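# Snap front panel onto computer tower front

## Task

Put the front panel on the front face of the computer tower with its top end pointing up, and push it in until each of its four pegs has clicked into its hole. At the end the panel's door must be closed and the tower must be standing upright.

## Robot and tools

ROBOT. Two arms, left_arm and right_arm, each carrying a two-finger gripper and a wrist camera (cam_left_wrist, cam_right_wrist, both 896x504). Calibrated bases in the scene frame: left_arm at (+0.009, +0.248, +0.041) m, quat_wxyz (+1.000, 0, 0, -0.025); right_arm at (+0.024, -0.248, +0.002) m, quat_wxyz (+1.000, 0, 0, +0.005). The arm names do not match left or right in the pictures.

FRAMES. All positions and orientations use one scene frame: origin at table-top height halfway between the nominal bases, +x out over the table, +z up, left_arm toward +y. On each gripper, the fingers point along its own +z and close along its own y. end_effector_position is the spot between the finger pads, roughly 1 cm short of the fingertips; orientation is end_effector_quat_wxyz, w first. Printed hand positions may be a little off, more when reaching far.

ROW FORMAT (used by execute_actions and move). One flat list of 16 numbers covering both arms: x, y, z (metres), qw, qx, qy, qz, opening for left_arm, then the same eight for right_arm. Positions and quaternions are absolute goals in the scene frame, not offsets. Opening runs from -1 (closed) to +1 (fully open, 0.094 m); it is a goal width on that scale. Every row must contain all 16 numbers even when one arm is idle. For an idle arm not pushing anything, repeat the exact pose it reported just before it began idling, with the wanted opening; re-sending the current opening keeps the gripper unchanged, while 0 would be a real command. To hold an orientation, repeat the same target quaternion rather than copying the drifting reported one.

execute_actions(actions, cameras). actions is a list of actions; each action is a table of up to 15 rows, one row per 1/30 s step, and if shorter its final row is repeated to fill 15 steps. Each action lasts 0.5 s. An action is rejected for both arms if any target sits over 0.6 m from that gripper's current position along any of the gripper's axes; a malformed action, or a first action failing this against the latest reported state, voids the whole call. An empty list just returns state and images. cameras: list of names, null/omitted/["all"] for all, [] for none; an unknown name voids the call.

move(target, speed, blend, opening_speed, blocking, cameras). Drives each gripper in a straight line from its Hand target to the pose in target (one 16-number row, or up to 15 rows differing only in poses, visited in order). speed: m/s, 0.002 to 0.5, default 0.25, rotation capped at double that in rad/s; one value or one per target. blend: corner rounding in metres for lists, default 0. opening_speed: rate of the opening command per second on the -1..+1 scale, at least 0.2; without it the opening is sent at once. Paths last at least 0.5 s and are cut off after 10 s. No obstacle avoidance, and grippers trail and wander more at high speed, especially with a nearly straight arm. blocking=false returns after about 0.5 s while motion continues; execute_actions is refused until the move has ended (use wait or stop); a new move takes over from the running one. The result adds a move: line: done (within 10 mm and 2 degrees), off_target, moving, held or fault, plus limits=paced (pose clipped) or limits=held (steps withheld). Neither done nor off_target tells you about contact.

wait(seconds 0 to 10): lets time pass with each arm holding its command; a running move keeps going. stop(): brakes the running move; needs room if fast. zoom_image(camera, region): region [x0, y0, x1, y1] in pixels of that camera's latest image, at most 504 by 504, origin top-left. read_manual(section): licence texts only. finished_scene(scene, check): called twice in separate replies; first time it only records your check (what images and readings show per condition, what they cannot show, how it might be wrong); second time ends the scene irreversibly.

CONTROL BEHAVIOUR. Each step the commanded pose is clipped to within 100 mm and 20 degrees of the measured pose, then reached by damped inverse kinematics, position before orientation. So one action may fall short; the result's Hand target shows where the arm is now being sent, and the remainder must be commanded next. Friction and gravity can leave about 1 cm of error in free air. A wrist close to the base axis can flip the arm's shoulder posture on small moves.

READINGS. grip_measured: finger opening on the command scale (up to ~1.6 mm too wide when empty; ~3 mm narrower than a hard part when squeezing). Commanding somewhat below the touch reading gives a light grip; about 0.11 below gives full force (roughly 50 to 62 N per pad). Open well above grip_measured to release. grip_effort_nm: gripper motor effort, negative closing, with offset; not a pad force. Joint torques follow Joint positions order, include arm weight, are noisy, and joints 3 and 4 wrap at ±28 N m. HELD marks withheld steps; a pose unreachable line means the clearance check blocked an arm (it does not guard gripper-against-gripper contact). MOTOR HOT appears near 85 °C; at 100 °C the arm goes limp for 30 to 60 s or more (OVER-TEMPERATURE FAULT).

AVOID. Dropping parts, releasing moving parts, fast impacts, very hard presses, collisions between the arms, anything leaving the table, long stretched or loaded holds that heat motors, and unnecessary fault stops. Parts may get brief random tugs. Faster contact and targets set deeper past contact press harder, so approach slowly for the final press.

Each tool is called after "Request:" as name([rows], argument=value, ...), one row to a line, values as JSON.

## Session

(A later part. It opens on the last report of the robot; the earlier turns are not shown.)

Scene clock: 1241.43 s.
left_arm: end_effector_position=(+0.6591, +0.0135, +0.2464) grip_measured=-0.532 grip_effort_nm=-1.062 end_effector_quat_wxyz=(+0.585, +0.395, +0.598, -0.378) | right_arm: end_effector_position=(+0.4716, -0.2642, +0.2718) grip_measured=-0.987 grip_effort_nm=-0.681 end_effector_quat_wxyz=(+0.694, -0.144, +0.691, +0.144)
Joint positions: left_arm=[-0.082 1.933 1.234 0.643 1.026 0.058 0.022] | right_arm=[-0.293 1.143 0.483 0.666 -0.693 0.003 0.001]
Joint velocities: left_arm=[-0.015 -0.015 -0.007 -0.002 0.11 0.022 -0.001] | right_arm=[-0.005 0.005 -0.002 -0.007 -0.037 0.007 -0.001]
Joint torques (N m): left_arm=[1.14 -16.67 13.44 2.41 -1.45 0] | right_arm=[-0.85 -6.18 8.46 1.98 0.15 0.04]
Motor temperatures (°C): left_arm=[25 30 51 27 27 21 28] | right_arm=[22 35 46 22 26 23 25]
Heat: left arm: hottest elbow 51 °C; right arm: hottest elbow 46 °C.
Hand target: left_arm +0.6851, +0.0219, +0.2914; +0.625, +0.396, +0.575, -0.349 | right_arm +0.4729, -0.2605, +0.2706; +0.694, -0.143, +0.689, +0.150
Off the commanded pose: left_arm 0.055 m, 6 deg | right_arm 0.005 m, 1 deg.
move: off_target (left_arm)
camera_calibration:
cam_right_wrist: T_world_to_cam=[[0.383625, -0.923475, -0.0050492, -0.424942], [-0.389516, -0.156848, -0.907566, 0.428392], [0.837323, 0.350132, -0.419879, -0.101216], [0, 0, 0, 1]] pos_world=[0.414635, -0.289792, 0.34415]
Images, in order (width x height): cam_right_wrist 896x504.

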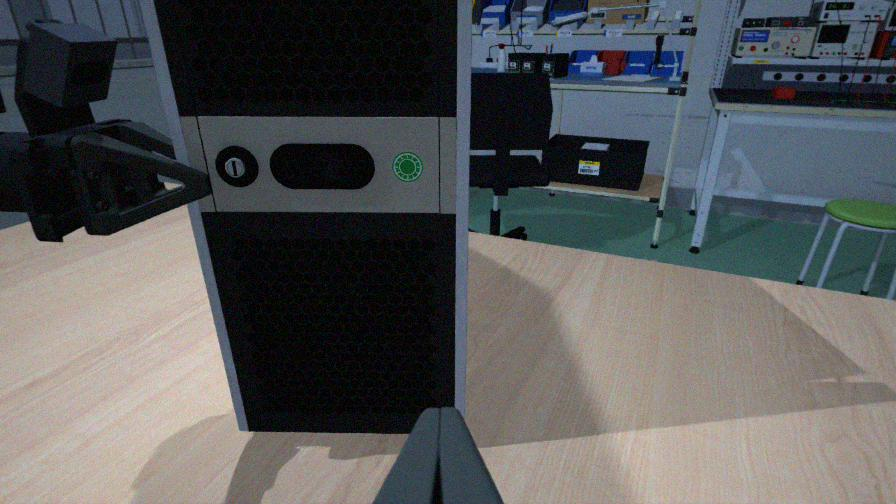

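Request:
move([
  [0.690,0.020,0.291,0.6256,0.3966,0.5752,-0.349,-0.8,0.629,-0.152,0.25,0.691,-0.150,0.691,0.150,-1],
], speed=0.15, cameras=[])

Request:
move(target=[0.690,0.020,0.291,0.6256,0.3966,0.5752,-0.349,-0.8,0.684,-0.127,0.25,0.691,-0.150,0.691,0.150,-1], speed=0.03)

Scene clock: 1256.53 s.
left_arm: end_effector_position=(+0.6591, +0.0135, +0.2464) grip_measured=-0.532 grip_effort_nm=-1.062 end_effector_quat_wxyz=(+0.585, +0.395, +0.598, -0.378) | right_arm: end_effector_position=(+0.6142, -0.1585, +0.2318) grip_measured=-0.987 grip_effort_nm=-0.686 end_effector_quat_wxyz=(+0.675, -0.144, +0.708, +0.152)
Joint positions: left_arm=[-0.082 1.933 1.234 0.643 1.026 0.058 0.022] | right_arm=[0.034 1.567 0.788 0.733 -0.377 0.004 0.001]
Joint velocities: left_arm=[0.005 0.005 -0.012 -0.012 -0.051 -0.007 0] | right_arm=[-0.024 -0.015 -0.007 0.002 0.051 0.007 0.001]
Joint torques (N m): left_arm=[1.14 -16.38 13.42 2.44 -1.45 -0.01] | right_arm=[0.15 -11.69 12.07 1.7 0.19 -0.13]
Motor temperatures (°C): left_arm=[25 30 51 27 27 21 28] | right_arm=[22 34 44 22 25 23 25]
Heat: left arm: hottest elbow 51 °C; right arm: hottest elbow 44 °C.
Hand target: left_arm +0.6851, +0.0219, +0.2914; +0.625, +0.396, +0.575, -0.349 | right_arm +0.6271, -0.1530, +0.2507; +0.690, -0.152, +0.692, +0.148
Off the commanded pose: left_arm 0.055 m, 6 deg | right_arm 0.024 m, 3 deg.
move: off_target (left_arm, right_arm)
No camera images: "cameras" was empty.

Scene clock: 1259.07 s.
left_arm: end_effector_position=(+0.6591, +0.0135, +0.2464) grip_measured=-0.532 grip_effort_nm=-1.057 end_effector_quat_wxyz=(+0.585, +0.395, +0.598, -0.378) | right_arm: end_effector_position=(+0.6708, -0.1359, +0.2347) grip_measured=-0.987 grip_effort_nm=-0.681 end_effector_quat_wxyz=(+0.681, -0.144, +0.702, +0.149)
Joint positions: left_arm=[-0.082 1.933 1.234 0.643 1.026 0.058 0.022] | right_arm=[0.076 1.695 0.953 0.712 -0.331 0.004 0.001]
Joint velocities: left_arm=[-0.015 -0.015 -0.002 0.022 0.007 -0.022 0.001] | right_arm=[0.005 -0.005 -0.002 -0.007 -0.007 -0.037 -0.001]
Joint torques (N m): left_arm=[1.08 -16.44 13.42 2.4 -1.48 -0.01] | right_arm=[-0.26 -13.45 12.55 1.25 0.18 -0.08]
Motor temperatures (°C): left_arm=[25 30 51 27 27 21 28] | right_arm=[22 34 44 22 25 23 25]
Heat: left arm: hottest elbow 51 °C; right arm: hottest elbow 44 °C.
Hand target: left_arm +0.6851, +0.0219, +0.2914; +0.625, +0.396, +0.575, -0.349 | right_arm +0.6830, -0.1271, +0.2505; +0.691, -0.150, +0.691, +0.150
Off the commanded pose: left_arm 0.055 m, 6 deg | right_arm 0.022 m, 2 deg.
move: off_target (left_arm, right_arm)
camera_calibration:
cam_left_wrist: T_world_to_cam=[[-0.915105, -0.402659, -0.0211684, 0.614932], [-0.163658, 0.418894, -0.893165, 0.361918], [0.368508, -0.813876, -0.449231, -0.0335307], [0, 0, 0, 1]] pos_world=[0.634314, 0.0687123, 0.321207]
cam_right_wrist: T_world_to_cam=[[0.390203, -0.92054, -0.0186277, -0.383927], [-0.42024, -0.160059, -0.893185, 0.509164], [0.819231, 0.356352, -0.449303, -0.308671], [0, 0, 0, 1]] pos_world=[0.616653, -0.161928, 0.30894]

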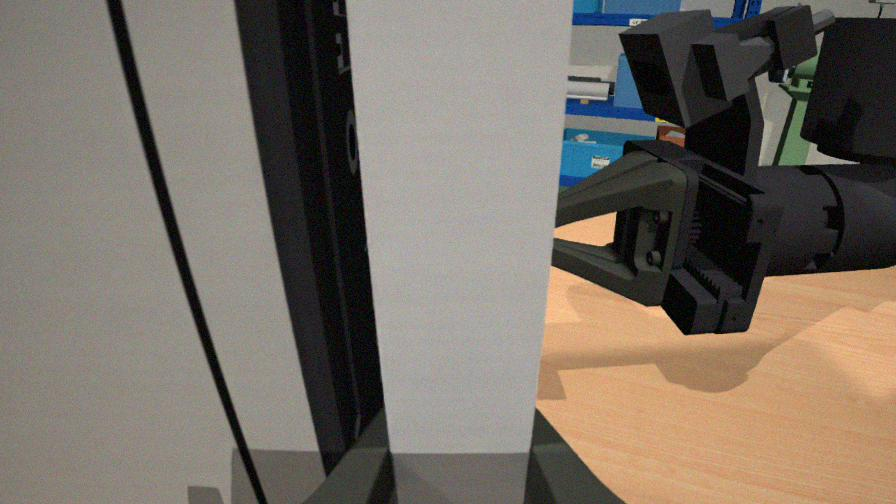

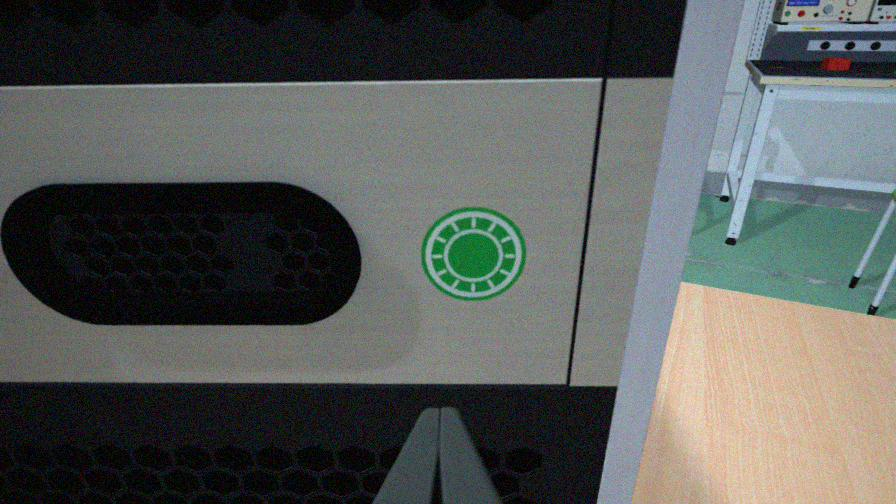

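Request:
move(target=[0.690,0.020,0.291,0.6256,0.3966,0.5752,-0.349,-0.8,0.708,-0.128,0.25,0.691,-0.150,0.691,0.150,-1], speed=0.03)

Scene clock: 1263.50 s.
left_arm: end_effector_position=(+0.6594, +0.0137, +0.2464) grip_measured=-0.532 grip_effort_nm=-1.057 end_effector_quat_wxyz=(+0.585, +0.395, +0.599, -0.378) | right_arm: end_effector_position=(+0.6902, -0.1342, +0.2347) grip_measured=-0.987 grip_effort_nm=-0.686 end_effector_quat_wxyz=(+0.681, -0.144, +0.702, +0.149)
Joint positions: left_arm=[-0.082 1.933 1.234 0.643 1.024 0.058 0.022] | right_arm=[0.076 1.735 1.012 0.693 -0.331 0.004 0.001]
Joint velocities: left_arm=[0.005 -0.015 0.002 -0.007 -0.037 -0.066 0] | right_arm=[-0.015 -0.005 -0.012 -0.007 -0.066 -0.007 0]
Joint torques (N m): left_arm=[0.91 -16.67 13.44 2.5 -1.38 -0.01] | right_arm=[-1.2 -13.33 13.76 1.02 -0.1 -0.1]
Motor temperatures (°C): left_arm=[25 30 51 27 27 21 28] | right_arm=[22 34 44 22 25 23 25]
Heat: left arm: hottest elbow 51 °C; right arm: hottest elbow 44 °C.
Hand target: left_arm +0.6851, +0.0219, +0.2913; +0.625, +0.396, +0.575, -0.349 | right_arm +0.7064, -0.1282, +0.2502; +0.691, -0.150, +0.691, +0.150
Off the commanded pose: left_arm 0.054 m, 6 deg | right_arm 0.024 m, 2 deg.
move: off_target (left_arm, right_arm)
camera_calibration:
cam_left_wrist: T_world_to_cam=[[-0.914337, -0.404398, -0.0212237, 0.614789], [-0.164443, 0.418676, -0.893123, 0.362408], [0.370063, -0.813125, -0.449311, -0.0345568], [0, 0, 0, 1]] pos_world=[0.634508, 0.0687892, 0.321196]
cam_right_wrist: T_world_to_cam=[[0.390547, -0.920392, -0.0187563, -0.390057], [-0.420519, -0.160239, -0.893021, 0.51775], [0.818924, 0.356654, -0.449623, -0.324822], [0, 0, 0, 1]] pos_world=[0.636064, -0.160192, 0.308998]

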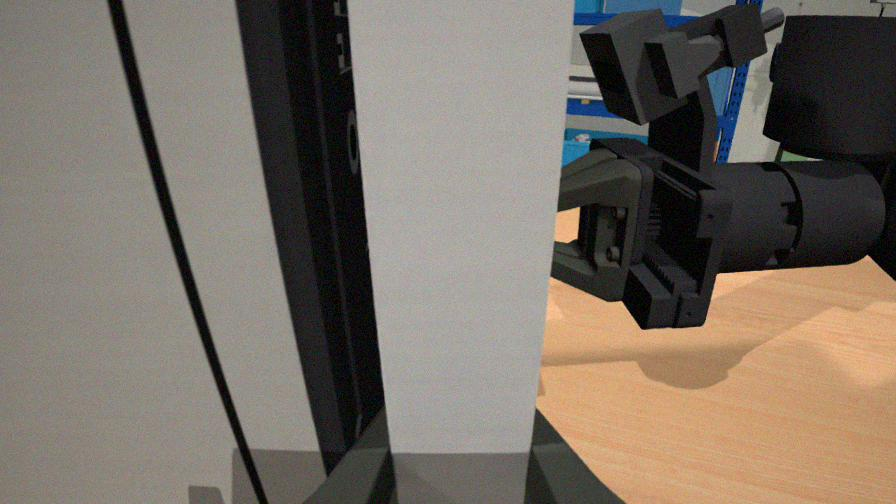

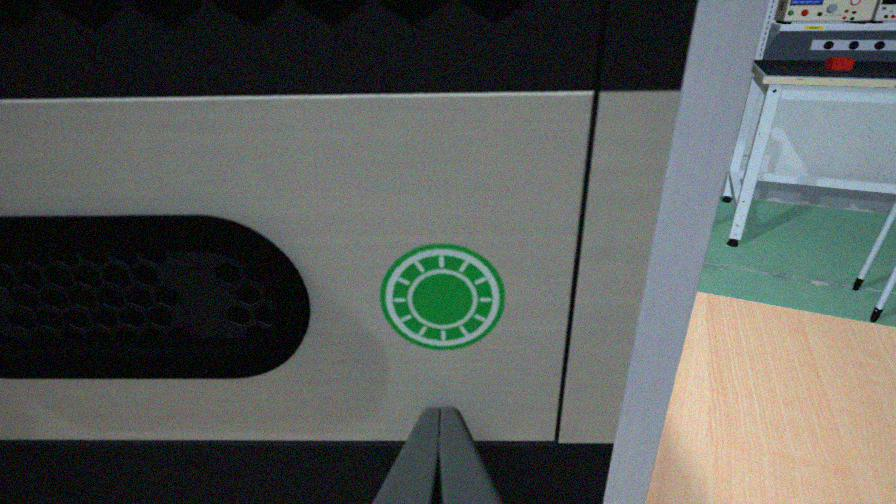

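Request:
move(target=[0.690,0.020,0.291,0.6256,0.3966,0.5752,-0.349,-0.8,0.725,-0.120,0.25,0.691,-0.150,0.691,0.150,-1], speed=0.03)

Scene clock: 1270.97 s.
left_arm: end_effector_position=(+0.6602, +0.0132, +0.2463) grip_measured=-0.532 grip_effort_nm=-1.057 end_effector_quat_wxyz=(+0.587, +0.394, +0.599, -0.375) | right_arm: end_effector_position=(+0.6953, -0.1334, +0.2349) grip_measured=-0.987 grip_effort_nm=-0.681 end_effector_quat_wxyz=(+0.680, -0.145, +0.703, +0.150)
Joint positions: left_arm=[-0.083 1.933 1.234 0.643 1.017 0.061 0.022] | right_arm=[0.076 1.745 1.029 0.683 -0.334 0.004 0.001]
Joint velocities: left_arm=[-0.005 0.024 -0.007 -0.012 0.007 -0.037 0.001] | right_arm=[0.005 -0.005 -0.012 0.002 -0.051 -0.051 0]
Joint torques (N m): left_arm=[0.97 -16.5 13.42 2.45 -1.05 -0.02] | right_arm=[-0.32 -11.99 16.59 0.83 0.51 -0.08]
Motor temperatures (°C): left_arm=[25 30 51 27 27 21 28] | right_arm=[22 34 45 22 25 23 25]
Heat: left arm: hottest elbow 51 °C; right arm: hottest elbow 45 °C.
Hand target: left_arm +0.6854, +0.0217, +0.2912; +0.625, +0.396, +0.575, -0.349 | right_arm +0.7210, -0.1205, +0.2503; +0.691, -0.150, +0.691, +0.150
Off the commanded pose: left_arm 0.054 m, 6 deg | right_arm 0.036 m, 2 deg.
move: off_target (left_arm, right_arm)
camera_calibration:
cam_left_wrist: T_world_to_cam=[[-0.911984, -0.409495, -0.0244847, 0.61462], [-0.164261, 0.419214, -0.892904, 0.362506], [0.375904, -0.810292, -0.449581, -0.0390938], [0, 0, 0, 1]] pos_world=[0.634765, 0.0680388, 0.321156]
cam_right_wrist: T_world_to_cam=[[0.3926, -0.919499, -0.0196523, -0.392381], [-0.422531, -0.161347, -0.891871, 0.521181], [0.816904, 0.358453, -0.451862, -0.327006], [0, 0, 0, 1]] pos_world=[0.641397, -0.159487, 0.309353]

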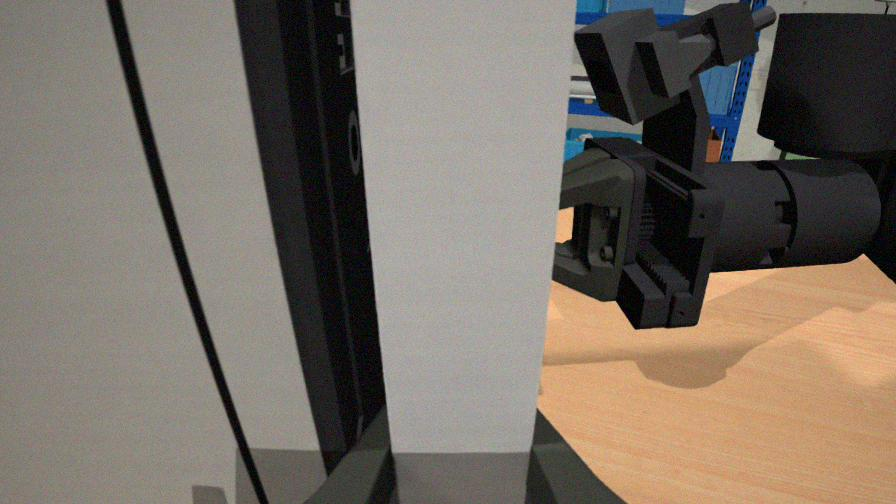

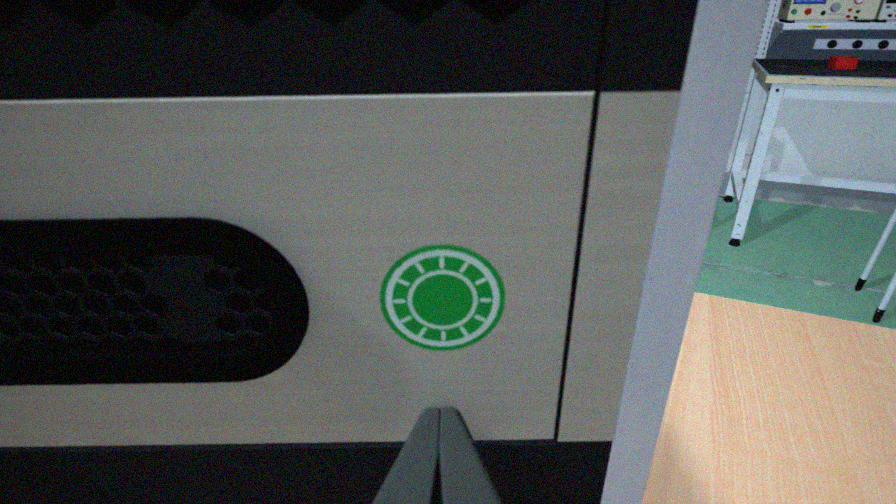

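Request:
move(target=[0.690,0.020,0.291,0.6256,0.3966,0.5752,-0.349,-0.8,0.738,-0.114,0.25,0.691,-0.150,0.691,0.150,-1], speed=0.03, cameras=["cam_left_wrist"])

Request:
move(target=[0.690,0.020,0.291,0.6256,0.3966,0.5752,-0.349,-0.8,0.750,-0.108,0.25,0.691,-0.150,0.691,0.150,-1], speed=0.03)

Scene clock: 1279.03 s.
left_arm: end_effector_position=(+0.6614, +0.0133, +0.2465) grip_measured=-0.530 grip_effort_nm=-1.062 end_effector_quat_wxyz=(+0.589, +0.392, +0.601, -0.372) | right_arm: end_effector_position=(+0.7013, -0.1315, +0.2350) grip_measured=-0.987 grip_effort_nm=-0.686 end_effector_quat_wxyz=(+0.679, -0.146, +0.704, +0.151)
Joint positions: left_arm=[-0.084 1.933 1.234 0.643 1.008 0.061 0.022] | right_arm=[0.078 1.757 1.049 0.674 -0.334 0.004 0.001]
Joint velocities: left_arm=[0.005 -0.015 -0.012 -0.007 0.007 -0.007 -0.001] | right_arm=[0.005 -0.005 -0.012 -0.002 -0.022 -0.007 0]
Joint torques (N m): left_arm=[1.14 -16.38 13.57 2.35 -0.66 0] | right_arm=[0.56 -11.87 18.21 0.72 0.8 -0.1]
Motor temperatures (°C): left_arm=[25 31 51 27 27 21 28] | right_arm=[22 34 45 22 25 23 25]
Heat: left arm: hottest elbow 51 °C; right arm: hottest elbow 45 °C.
Hand target: left_arm +0.6856, +0.0217, +0.2911; +0.625, +0.396, +0.575, -0.349 | right_arm +0.7321, -0.1145, +0.2500; +0.691, -0.150, +0.691, +0.150
Off the commanded pose: left_arm 0.053 m, 6 deg | right_arm 0.043 m, 2 deg.
move: off_target (left_arm, right_arm)
camera_calibration:
cam_left_wrist: T_world_to_cam=[[-0.90851, -0.41711, -0.0250775, 0.613755], [-0.167371, 0.418229, -0.892788, 0.36484], [0.382879, -0.80691, -0.449778, -0.0439581], [0, 0, 0, 1]] pos_world=[0.635497, 0.0679462, 0.321345]
Images, in order (width x height): cam_left_wrist 896x504.

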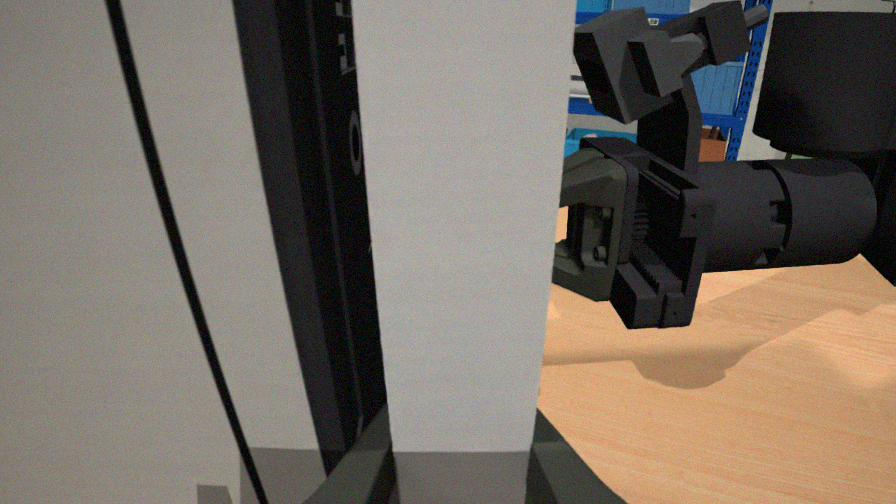

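Scene clock: 1279.90 s.
left_arm: end_effector_position=(+0.6615, +0.0134, +0.2465) grip_measured=-0.530 grip_effort_nm=-1.062 end_effector_quat_wxyz=(+0.589, +0.392, +0.601, -0.372) | right_arm: end_effector_position=(+0.7019, -0.1315, +0.2350) grip_measured=-0.987 grip_effort_nm=-0.686 end_effector_quat_wxyz=(+0.678, -0.145, +0.705, +0.151)
Joint positions: left_arm=[-0.084 1.933 1.234 0.643 1.007 0.061 0.022] | right_arm=[0.078 1.757 1.051 0.669 -0.333 0.004 0.001]
Joint velocities: left_arm=[-0.015 -0.005 0.002 -0.007 0.007 -0.007 0.002] | right_arm=[-0.005 -0.005 -0.007 -0.022 -0.007 0.007 -0.001]
Joint torques (N m): left_arm=[1.2 -16.67 13.57 2.41 -0.64 -0.03] | right_arm=[0.56 -10.11 20.52 0.64 1.19 -0.08]
Motor temperatures (°C): left_arm=[25 31 51 27 27 21 28] | right_arm=[22 34 46 22 25 23 25]
Heat: left arm: hottest elbow 51 °C; right arm: hottest elbow 46 °C.
Hand target: left_arm +0.6856, +0.0216, +0.2911; +0.625, +0.396, +0.575, -0.349 | right_arm +0.7403, -0.1091, +0.2500; +0.691, -0.149, +0.691, +0.150
Off the commanded pose: left_arm 0.053 m, 6 deg | right_arm 0.056 m, 2 deg.
move: off_target (left_arm, right_arm)
camera_calibration:
cam_left_wrist: T_world_to_cam=[[-0.908351, -0.417455, -0.0250888, 0.613722], [-0.167528, 0.418184, -0.89278, 0.364938], [0.383188, -0.806755, -0.449794, -0.0441626], [0, 0, 0, 1]] pos_world=[0.635535, 0.0679621, 0.321343]
cam_right_wrist: T_world_to_cam=[[0.39391, -0.918907, -0.0210626, -0.393803], [-0.426345, -0.162365, -0.889869, 0.52647], [0.814288, 0.359509, -0.455729, -0.330114], [0, 0, 0, 1]] pos_world=[0.648389, -0.157709, 0.309752]

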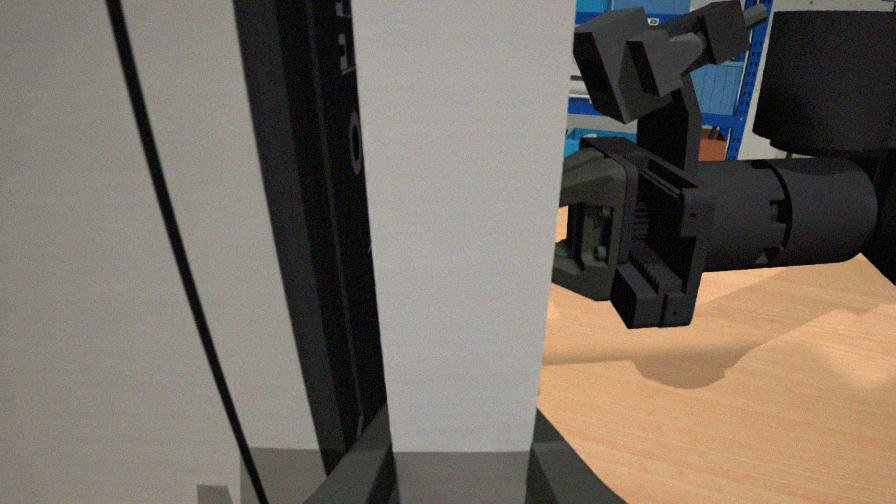

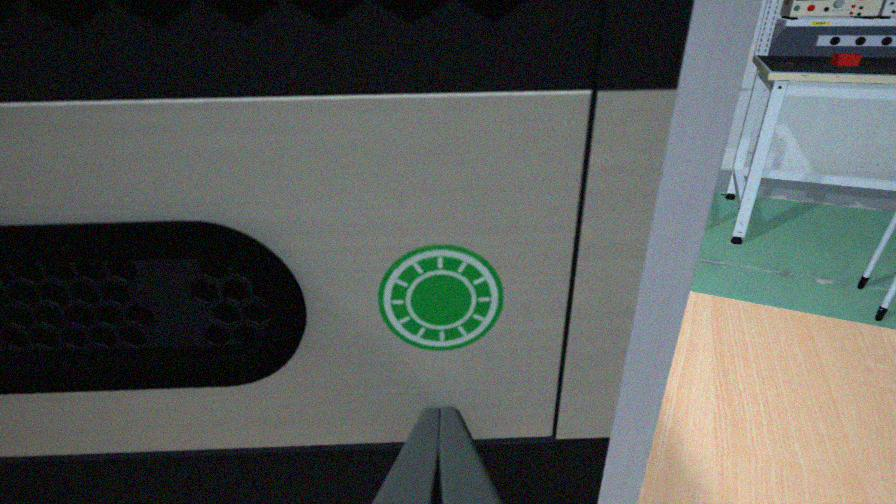

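Request:
move(target=[0.676,0.016,0.288,0.6256,0.3966,0.5752,-0.349,-0.8,0.733,-0.115,0.25,0.691,-0.150,0.691,0.150,-1], speed=0.05, cameras=[])

Request:
move(target=[0.676,0.016,0.288,0.6256,0.3966,0.5752,-0.349,-0.46,0.733,-0.115,0.25,0.691,-0.150,0.691,0.150,-1], opening_speed=0.3)

Request:
zoom_image(camera="cam_left_wrist", region=[230, 240, 480, 504])

Scene clock: 1290.83 s.
left_arm: end_effector_position=(+0.6616, +0.0137, +0.2463) grip_measured=-0.530 grip_effort_nm=-1.067 end_effector_quat_wxyz=(+0.592, +0.389, +0.602, -0.368) | right_arm: end_effector_position=(+0.7018, -0.1312, +0.2354) grip_measured=-0.987 grip_effort_nm=-0.681 end_effector_quat_wxyz=(+0.678, -0.146, +0.704, +0.152)
Joint positions: left_arm=[-0.085 1.931 1.229 0.65 0.995 0.061 0.022] | right_arm=[0.078 1.757 1.051 0.668 -0.336 0.004 0.001]
Joint velocities: left_arm=[-0.005 -0.005 0.002 -0.017 0.051 -0.007 -0.001] | right_arm=[-0.015 -0.005 -0.002 -0.012 -0.066 0.051 0]
Joint torques (N m): left_arm=[0.38 -17.96 11.06 2.91 -0.57 -0.02] | right_arm=[-0.15 -11.69 17.03 1.16 0.87 -0.06]
Motor temperatures (°C): left_arm=[25 31 51 27 26 21 28] | right_arm=[22 33 53 22 26 23 25]
Heat: left arm: hottest elbow 51 °C; right arm: hottest elbow 53 °C.
Hand target: left_arm +0.6739, +0.0168, +0.2880; +0.625, +0.396, +0.575, -0.349 | right_arm +0.7285, -0.1154, +0.2503; +0.691, -0.150, +0.691, +0.150
Off the commanded pose: left_arm 0.044 m, 6 deg | right_arm 0.038 m, 2 deg.
move: off_target (left_arm, right_arm)
No camera images: "cameras" was empty.

Scene clock: 1292.27 s.
left_arm: end_effector_position=(+0.6604, +0.0130, +0.2462) grip_measured=-0.464 grip_effort_nm=0.125 end_effector_quat_wxyz=(+0.591, +0.391, +0.601, -0.370) | right_arm: end_effector_position=(+0.7018, -0.1312, +0.2354) grip_measured=-0.987 grip_effort_nm=-0.686 end_effector_quat_wxyz=(+0.678, -0.146, +0.704, +0.152)
Joint positions: left_arm=[-0.086 1.931 1.228 0.652 1.001 0.061 0.025] | right_arm=[0.078 1.757 1.051 0.668 -0.335 0.004 0.001]
Joint velocities: left_arm=[0.015 -0.005 -0.022 -0.022 0.051 -0.051 0] | right_arm=[-0.015 -0.005 -0.012 0.002 0.007 0.125 0]
Joint torques (N m): left_arm=[0.44 -17.55 11 2.93 -0.82 -0.02] | right_arm=[0.03 -12.28 16.95 1.24 0.9 -0.1]
Motor temperatures (°C): left_arm=[25 31 51 27 26 21 28] | right_arm=[22 33 53 22 26 23 25]
Heat: left arm: hottest elbow 51 °C; right arm: hottest elbow 53 °C.
Hand target: left_arm +0.6738, +0.0167, +0.2880; +0.625, +0.396, +0.575, -0.349 | right_arm +0.7284, -0.1155, +0.2501; +0.691, -0.150, +0.691, +0.150
Off the commanded pose: left_arm 0.045 m, 6 deg | right_arm 0.038 m, 2 deg.
move: off_target (left_arm, right_arm)
camera_calibration:
cam_left_wrist: T_world_to_cam=[[-0.906321, -0.421608, -0.0288005, 0.612197], [-0.165684, 0.417208, -0.893581, 0.363602], [0.388756, -0.805099, -0.447978, -0.0482836], [0, 0, 0, 1]] pos_world=[0.633861, 0.067536, 0.32091]
cam_right_wrist: T_world_to_cam=[[0.395669, -0.918153, -0.0210109, -0.394632], [-0.425702, -0.163085, -0.890045, 0.526309], [0.813771, 0.361108, -0.455387, -0.329499], [0, 0, 0, 1]] pos_world=[0.648331, -0.157515, 0.310098]

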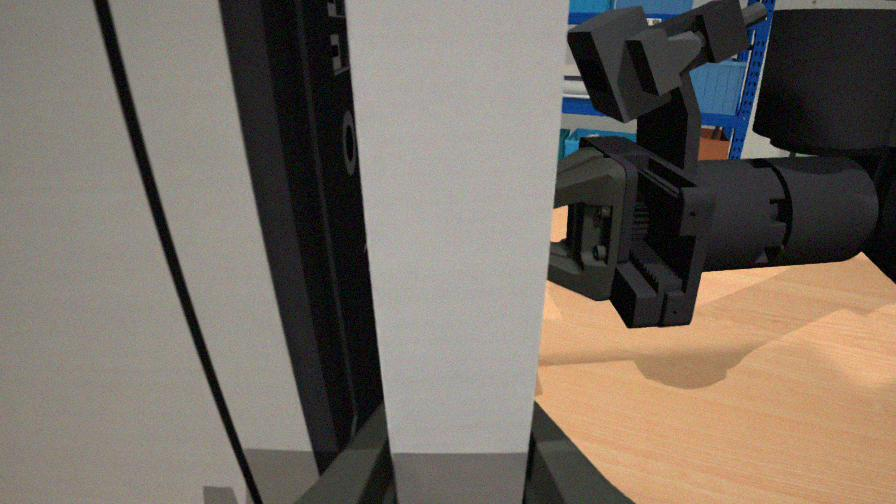

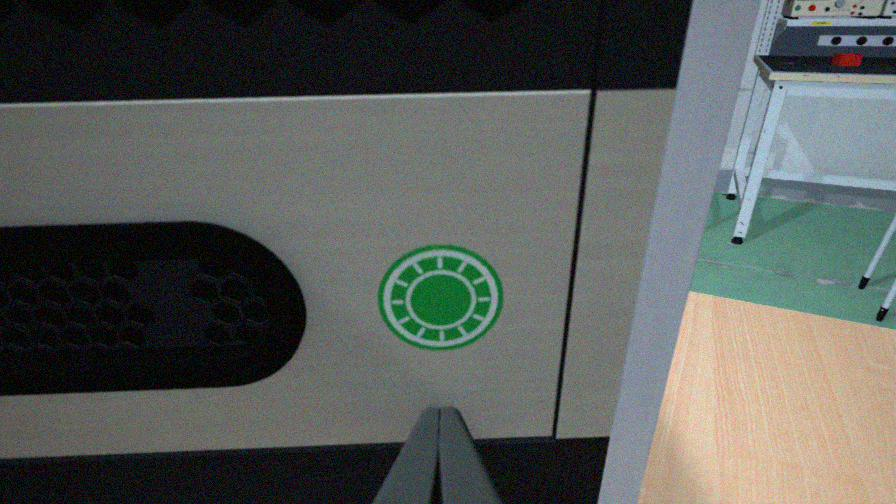

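Scaled by 1.909 from the camera's 896x504 image, which has a finer 1280x720 frame.

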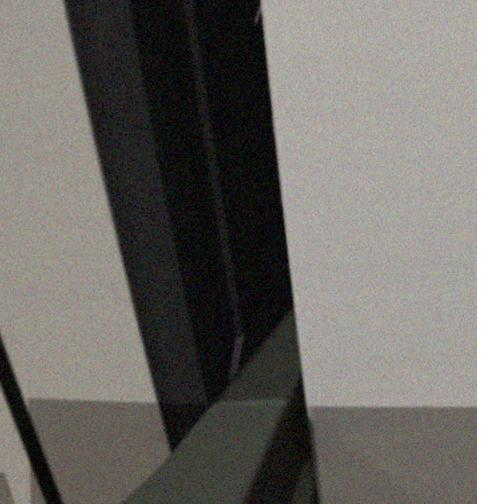

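Request:
move(target=[0.666,0.03,0.283,0.6256,0.3966,0.5752,-0.349,-0.42,0.733,-0.115,0.25,0.691,-0.150,0.691,0.150,-1], speed=0.04)

Scene clock: 1303.30 s.
left_arm: end_effector_position=(+0.6586, +0.0133, +0.2460) grip_measured=-0.422 grip_effort_nm=0.066 end_effector_quat_wxyz=(+0.593, +0.393, +0.597, -0.369) | right_arm: end_effector_position=(+0.7018, -0.1312, +0.2354) grip_measured=-0.987 grip_effort_nm=-0.686 end_effector_quat_wxyz=(+0.678, -0.146, +0.704, +0.152)
Joint positions: left_arm=[-0.085 1.931 1.222 0.667 1.004 0.061 0.027] | right_arm=[0.078 1.757 1.051 0.668 -0.335 0.004 0.001]
Joint velocities: left_arm=[-0.005 0.015 -0.022 -0.002 0.007 -0.066 -0.001] | right_arm=[-0.005 -0.005 0.002 -0.017 0.022 0.022 -0.001]
Joint torques (N m): left_arm=[2.2 -18.61 8.66 3.04 -0.07 0] | right_arm=[0.38 -11.93 16.96 1.01 0.86 -0.06]
Motor temperatures (°C): left_arm=[25 32 50 27 26 21 28] | right_arm=[22 33 54 22 26 23 25]
Heat: left arm: hottest elbow 50 °C; right arm: hottest elbow 54 °C.
Hand target: left_arm +0.6653, +0.0298, +0.2824; +0.625, +0.396, +0.575, -0.349 | right_arm +0.7284, -0.1154, +0.2501; +0.691, -0.150, +0.691, +0.150
Off the commanded pose: left_arm 0.041 m, 5 deg | right_arm 0.038 m, 2 deg.
move: off_target (left_arm, right_arm)
camera_calibration:
cam_left_wrist: T_world_to_cam=[[-0.906987, -0.419579, -0.0364406, 0.612997], [-0.15663, 0.416364, -0.895605, 0.357546], [0.39095, -0.806594, -0.443356, -0.0500672], [0, 0, 0, 1]] pos_world=[0.631556, 0.0679474, 0.32036]
cam_right_wrist: T_world_to_cam=[[0.395669, -0.918153, -0.0210109, -0.394632], [-0.425702, -0.163085, -0.890045, 0.526309], [0.813771, 0.361108, -0.455387, -0.329499], [0, 0, 0, 1]] pos_world=[0.648331, -0.157515, 0.310098]

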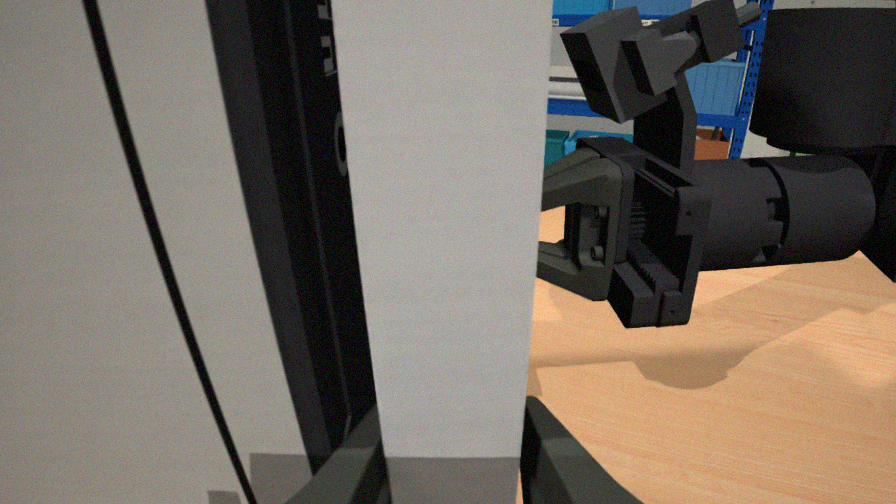

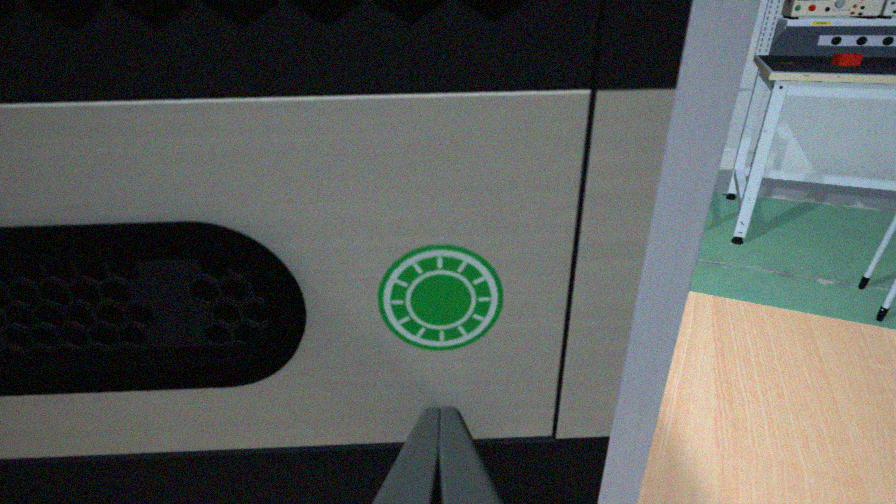

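Request:
move([
  [0.656,0.05,0.282,0.615,0.394,0.58,-0.355,-0.42,0.733,-0.115,0.25,0.691,-0.150,0.691,0.150,-1],
  [0.630,0.105,0.282,0.615,0.394,0.58,-0.355,-0.42,0.733,-0.115,0.25,0.691,-0.150,0.691,0.150,-1],
], speed=0.05)

Scene clock: 1309.33 s.
left_arm: end_effector_position=(+0.6317, +0.1020, +0.2698) grip_measured=-0.422 grip_effort_nm=0.051 end_effector_quat_wxyz=(+0.609, +0.392, +0.588, -0.359) | right_arm: end_effector_position=(+0.7023, -0.1317, +0.2339) grip_measured=-0.987 grip_effort_nm=-0.686 end_effector_quat_wxyz=(+0.677, -0.145, +0.705, +0.151)
Joint positions: left_arm=[0.066 1.831 1.117 0.717 1.138 0.053 0.027] | right_arm=[0.078 1.759 1.051 0.668 -0.332 0.004 0.001]
Joint velocities: left_arm=[-0.005 -0.015 0.002 0.007 0.022 0.022 0] | right_arm=[-0.015 -0.005 -0.012 0.012 -0.066 0.066 0]
Joint torques (N m): left_arm=[0.15 -16.15 7.36 2.37 0.12 -0.1] | right_arm=[0.26 -12.57 16.92 1.24 0.72 -0.08]
Motor temperatures (°C): left_arm=[25 33 49 27 26 21 27] | right_arm=[22 33 54 22 26 23 25]
Heat: left arm: hottest elbow 49 °C; right arm: hottest elbow 54 °C.
Hand target: left_arm +0.6294, +0.1042, +0.2825; +0.617, +0.394, +0.581, -0.356 | right_arm +0.7284, -0.1154, +0.2501; +0.691, -0.150, +0.691, +0.150
Off the commanded pose: left_arm 0.013 m, 1 deg | right_arm 0.039 m, 2 deg.
move: off_target (left_arm, right_arm)
camera_calibration:
cam_left_wrist: T_world_to_cam=[[-0.897689, -0.435575, -0.0665493, 0.630509], [-0.130056, 0.406224, -0.904471, 0.324437], [0.420999, -0.803278, -0.421312, 0.0173249], [0, 0, 0, 1]] pos_world=[0.600902, 0.156757, 0.342703]
cam_right_wrist: T_world_to_cam=[[0.392468, -0.919512, -0.0215982, -0.393121], [-0.428278, -0.161916, -0.889023, 0.526791], [0.81397, 0.358163, -0.457353, -0.330462], [0, 0, 0, 1]] pos_world=[0.648886, -0.157824, 0.3087]

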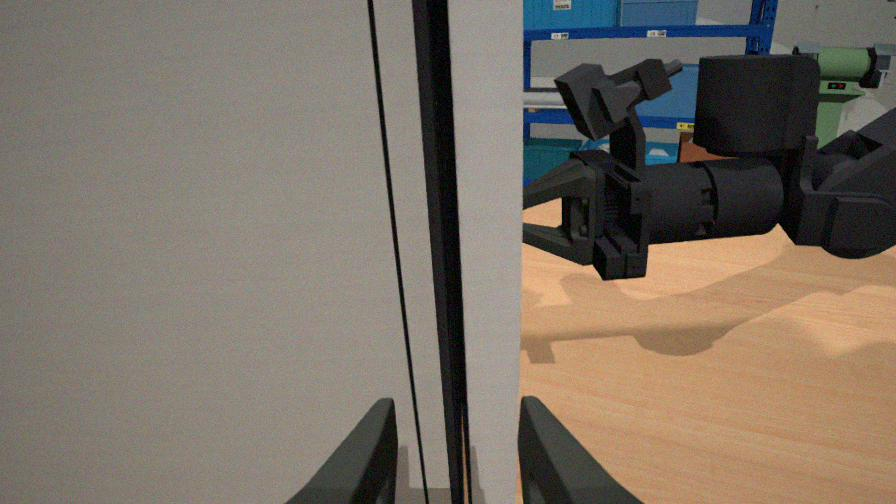

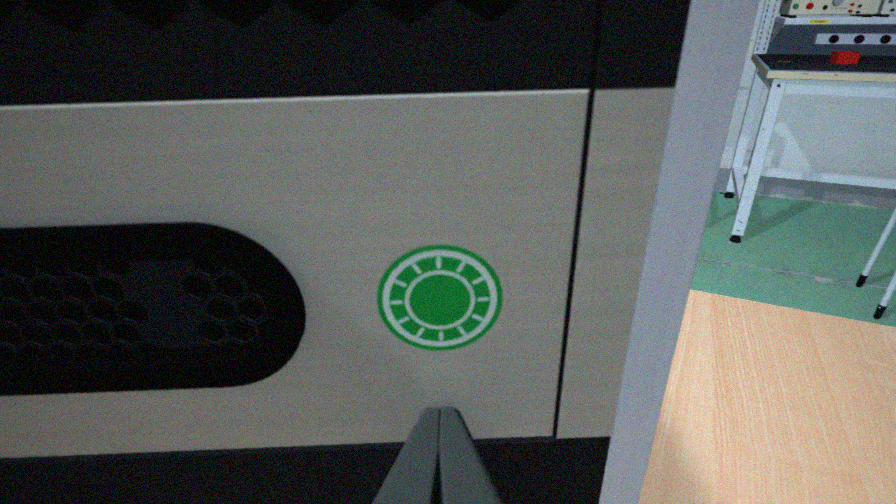

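Request:
move([
  [0.52,0.25,0.32,0.615,0.394,0.58,-0.355,-0.42,0.665,-0.152,0.25,0.691,-0.150,0.691,0.150,-1],
  [0.45,0.28,0.34,0.615,0.394,0.58,-0.355,-0.42,0.625,-0.04,0.25,0.691,-0.150,0.691,0.150,-1],
], speed=0.15, cameras=["cam_right_wrist"])

Request:
move(target=[0.45,0.28,0.34,0.615,0.394,0.58,-0.355,-0.42,0.68,-0.014,0.25,0.691,-0.150,0.691,0.150,-1], speed=0.05)

Scene clock: 1322.20 s.
left_arm: end_effector_position=(+0.4521, +0.2759, +0.3385) grip_measured=-0.422 grip_effort_nm=0.056 end_effector_quat_wxyz=(+0.617, +0.392, +0.588, -0.346) | right_arm: end_effector_position=(+0.6281, -0.0435, +0.2353) grip_measured=-0.987 grip_effort_nm=-0.686 end_effector_quat_wxyz=(+0.679, -0.149, +0.703, +0.149)
Joint positions: left_arm=[0.511 1.409 0.767 0.791 1.561 -0.071 0.027] | right_arm=[0.28 1.638 0.883 0.723 -0.133 0.004 0.001]
Joint velocities: left_arm=[-0.024 0.015 -0.002 -0.017 0.022 0.037 0] | right_arm=[-0.005 -0.005 -0.017 -0.012 -0.007 0.007 0]
Joint torques (N m): left_arm=[0.67 -9.64 7.3 1.29 -0.04 -0.09] | right_arm=[-0.5 -14.68 7.98 2.11 0.15 -0.11]
Motor temperatures (°C): left_arm=[25 32 46 27 26 21 27] | right_arm=[22 33 53 22 25 23 25]
Heat: left arm: hottest elbow 46 °C; right arm: hottest elbow 53 °C.
Hand target: left_arm +0.4495, +0.2772, +0.3424; +0.617, +0.390, +0.590, -0.347 | right_arm +0.6250, -0.0409, +0.2493; +0.691, -0.151, +0.691, +0.149
Off the commanded pose: left_arm 0.005 m, 1 deg | right_arm 0.015 m, 2 deg.
joint sent to its limit (left arm) — joint 5 (wrist yaw), upper limit. The joint targets are off in position, not in orientation.
move: off_target (right_arm)
camera_calibration:
cam_right_wrist: T_world_to_cam=[[0.396218, -0.91806, -0.0133201, -0.287103], [-0.421115, -0.168816, -0.891159, 0.506303], [0.815888, 0.358702, -0.453496, -0.303074], [0, 0, 0, 1]] pos_world=[0.574242, -0.0693925, 0.309929]
Images, in order (width x height): cam_right_wrist 896x504.

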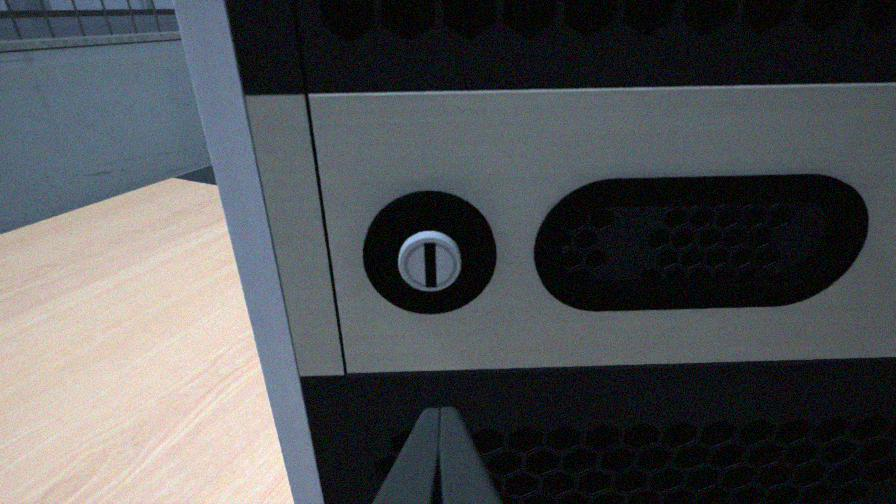

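Scene clock: 1323.67 s.
left_arm: end_effector_position=(+0.4519, +0.2771, +0.3383) grip_measured=-0.422 grip_effort_nm=0.051 end_effector_quat_wxyz=(+0.618, +0.391, +0.588, -0.345) | right_arm: end_effector_position=(+0.6561, -0.0316, +0.2344) grip_measured=-0.987 grip_effort_nm=-0.686 end_effector_quat_wxyz=(+0.681, -0.146, +0.703, +0.147)
Joint positions: left_arm=[0.514 1.409 0.766 0.791 1.561 -0.071 0.027] | right_arm=[0.289 1.706 0.97 0.705 -0.117 0.004 0.001]
Joint velocities: left_arm=[-0.024 -0.005 -0.012 0.012 -0.037 -0.095 -0.001] | right_arm=[-0.005 0.005 -0.017 -0.027 -0.007 -0.007 0]
Joint torques (N m): left_arm=[0.79 -8.82 7.43 1.37 -0.05 -0.06] | right_arm=[0.15 -12.4 15.68 0.73 0.28 -0.11]
Motor temperatures (°C): left_arm=[25 32 45 27 26 21 27] | right_arm=[22 33 53 22 25 23 25]
Heat: left arm: hottest elbow 45 °C; right arm: hottest elbow 53 °C.
Hand target: left_arm +0.4502, +0.2795, +0.3399; +0.618, +0.389, +0.590, -0.345 | right_arm +0.6768, -0.0149, +0.2503; +0.691, -0.150, +0.691, +0.150
Off the commanded pose: left_arm 0.004 m, 2 deg | right_arm 0.034 m, 2 deg.
joint sent to its limit (left arm) — joint 5 (wrist yaw), upper limit. The joint targets still meet the commanded pose.
move: off_target (right_arm)
camera_calibration:
cam_left_wrist: T_world_to_cam=[[-0.885091, -0.456859, -0.0888433, 0.557722], [-0.121936, 0.411846, -0.903058, 0.286122], [0.44916, -0.788456, -0.420229, 0.245372], [0, 0, 0, 1]] pos_world=[0.418313, 0.330427, 0.411047]
cam_right_wrist: T_world_to_cam=[[0.389947, -0.920752, -0.0125268, -0.283421], [-0.419852, -0.165671, -0.892344, 0.518822], [0.819552, 0.353226, -0.451182, -0.333766], [0, 0, 0, 1]] pos_world=[0.601886, -0.0571118, 0.308828]

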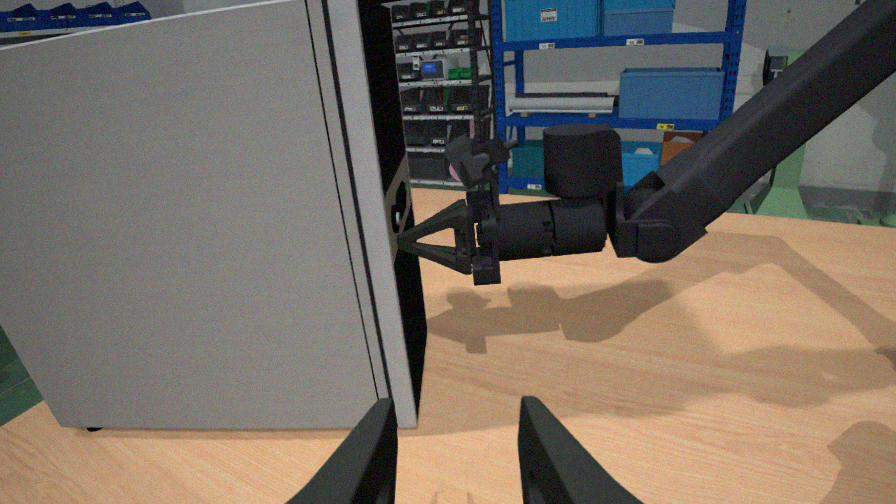

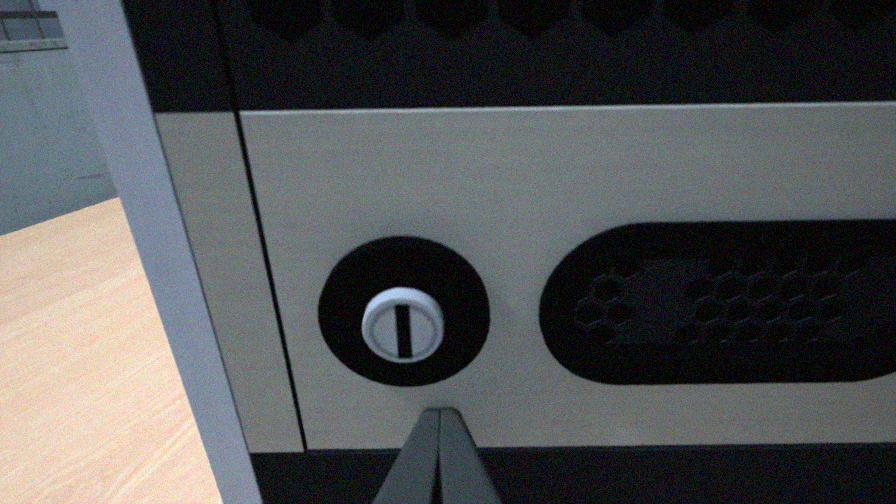

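Request:
move(target=[0.45,0.28,0.34,0.615,0.394,0.58,-0.355,-0.42,0.703,-0.004,0.25,0.691,-0.150,0.691,0.150,-1], speed=0.05, cameras=["cam_left_wrist"])

Request:
zoom_image(camera="cam_left_wrist", region=[280, 0, 480, 220])

Request:
zoom_image(camera="cam_left_wrist", region=[280, 220, 480, 440])

Scene clock: 1328.60 s.
left_arm: end_effector_position=(+0.4518, +0.2771, +0.3382) grip_measured=-0.422 grip_effort_nm=0.071 end_effector_quat_wxyz=(+0.618, +0.391, +0.588, -0.345) | right_arm: end_effector_position=(+0.6573, -0.0312, +0.2349) grip_measured=-0.987 grip_effort_nm=-0.681 end_effector_quat_wxyz=(+0.679, -0.146, +0.704, +0.147)
Joint positions: left_arm=[0.514 1.409 0.766 0.791 1.561 -0.071 0.027] | right_arm=[0.289 1.706 0.975 0.697 -0.117 0.004 0.001]
Joint velocities: left_arm=[0.005 0.015 -0.007 -0.007 0.037 0.022 0] | right_arm=[-0.005 -0.024 -0.007 -0.012 0.007 0.007 0.001]
Joint torques (N m): left_arm=[0.56 -9 7.47 1.35 -0.05 -0.03] | right_arm=[0.03 -9.35 20.55 0.58 0.47 -0.07]
Motor temperatures (°C): left_arm=[25 31 45 27 26 21 27] | right_arm=[22 33 54 22 25 23 25]
Heat: left arm: hottest elbow 45 °C; right arm: hottest elbow 54 °C.
Hand target: left_arm +0.4503, +0.2794, +0.3400; +0.618, +0.389, +0.590, -0.345 | right_arm +0.6939, -0.0066, +0.2498; +0.691, -0.150, +0.691, +0.150
Off the commanded pose: left_arm 0.004 m, 2 deg | right_arm 0.055 m, 2 deg.
joint sent to its limit (left arm) — joint 5 (wrist yaw), upper limit. The joint targets still meet the commanded pose.
move: off_target (right_arm)
camera_calibration:
cam_left_wrist: T_world_to_cam=[[-0.885122, -0.456874, -0.0884634, 0.557516], [-0.122244, 0.411692, -0.903087, 0.286189], [0.449017, -0.788528, -0.420248, 0.245406], [0, 0, 0, 1]] pos_world=[0.418263, 0.330402, 0.410904]
Images, in order (width x height): cam_left_wrist 896x504.

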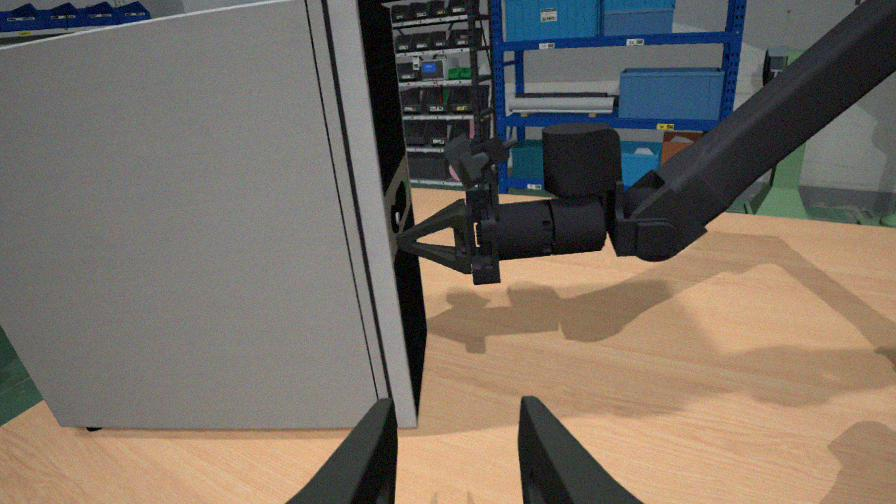

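Scaled by 2.291 from the camera's 896x504 image, which has a finer 1280x720 frame.

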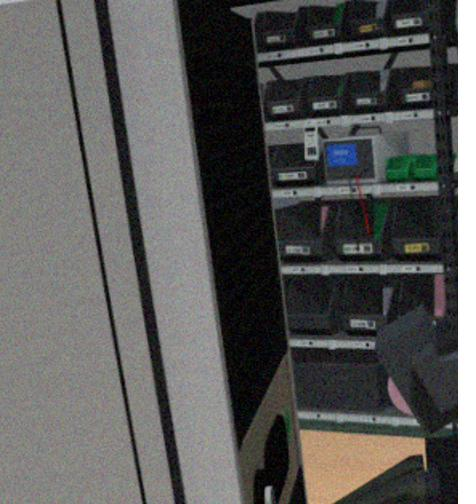

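Scaled by 2.291 from the camera's 896x504 image, which has a finer 1280x720 frame.

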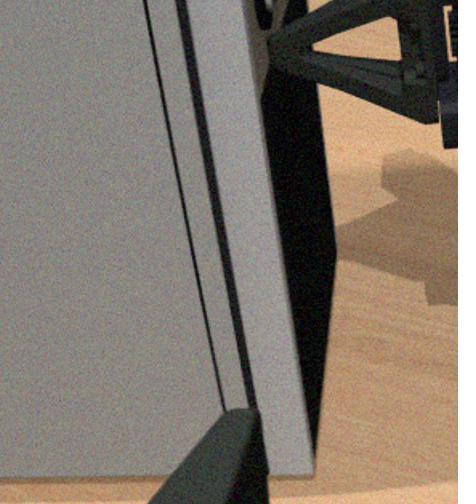

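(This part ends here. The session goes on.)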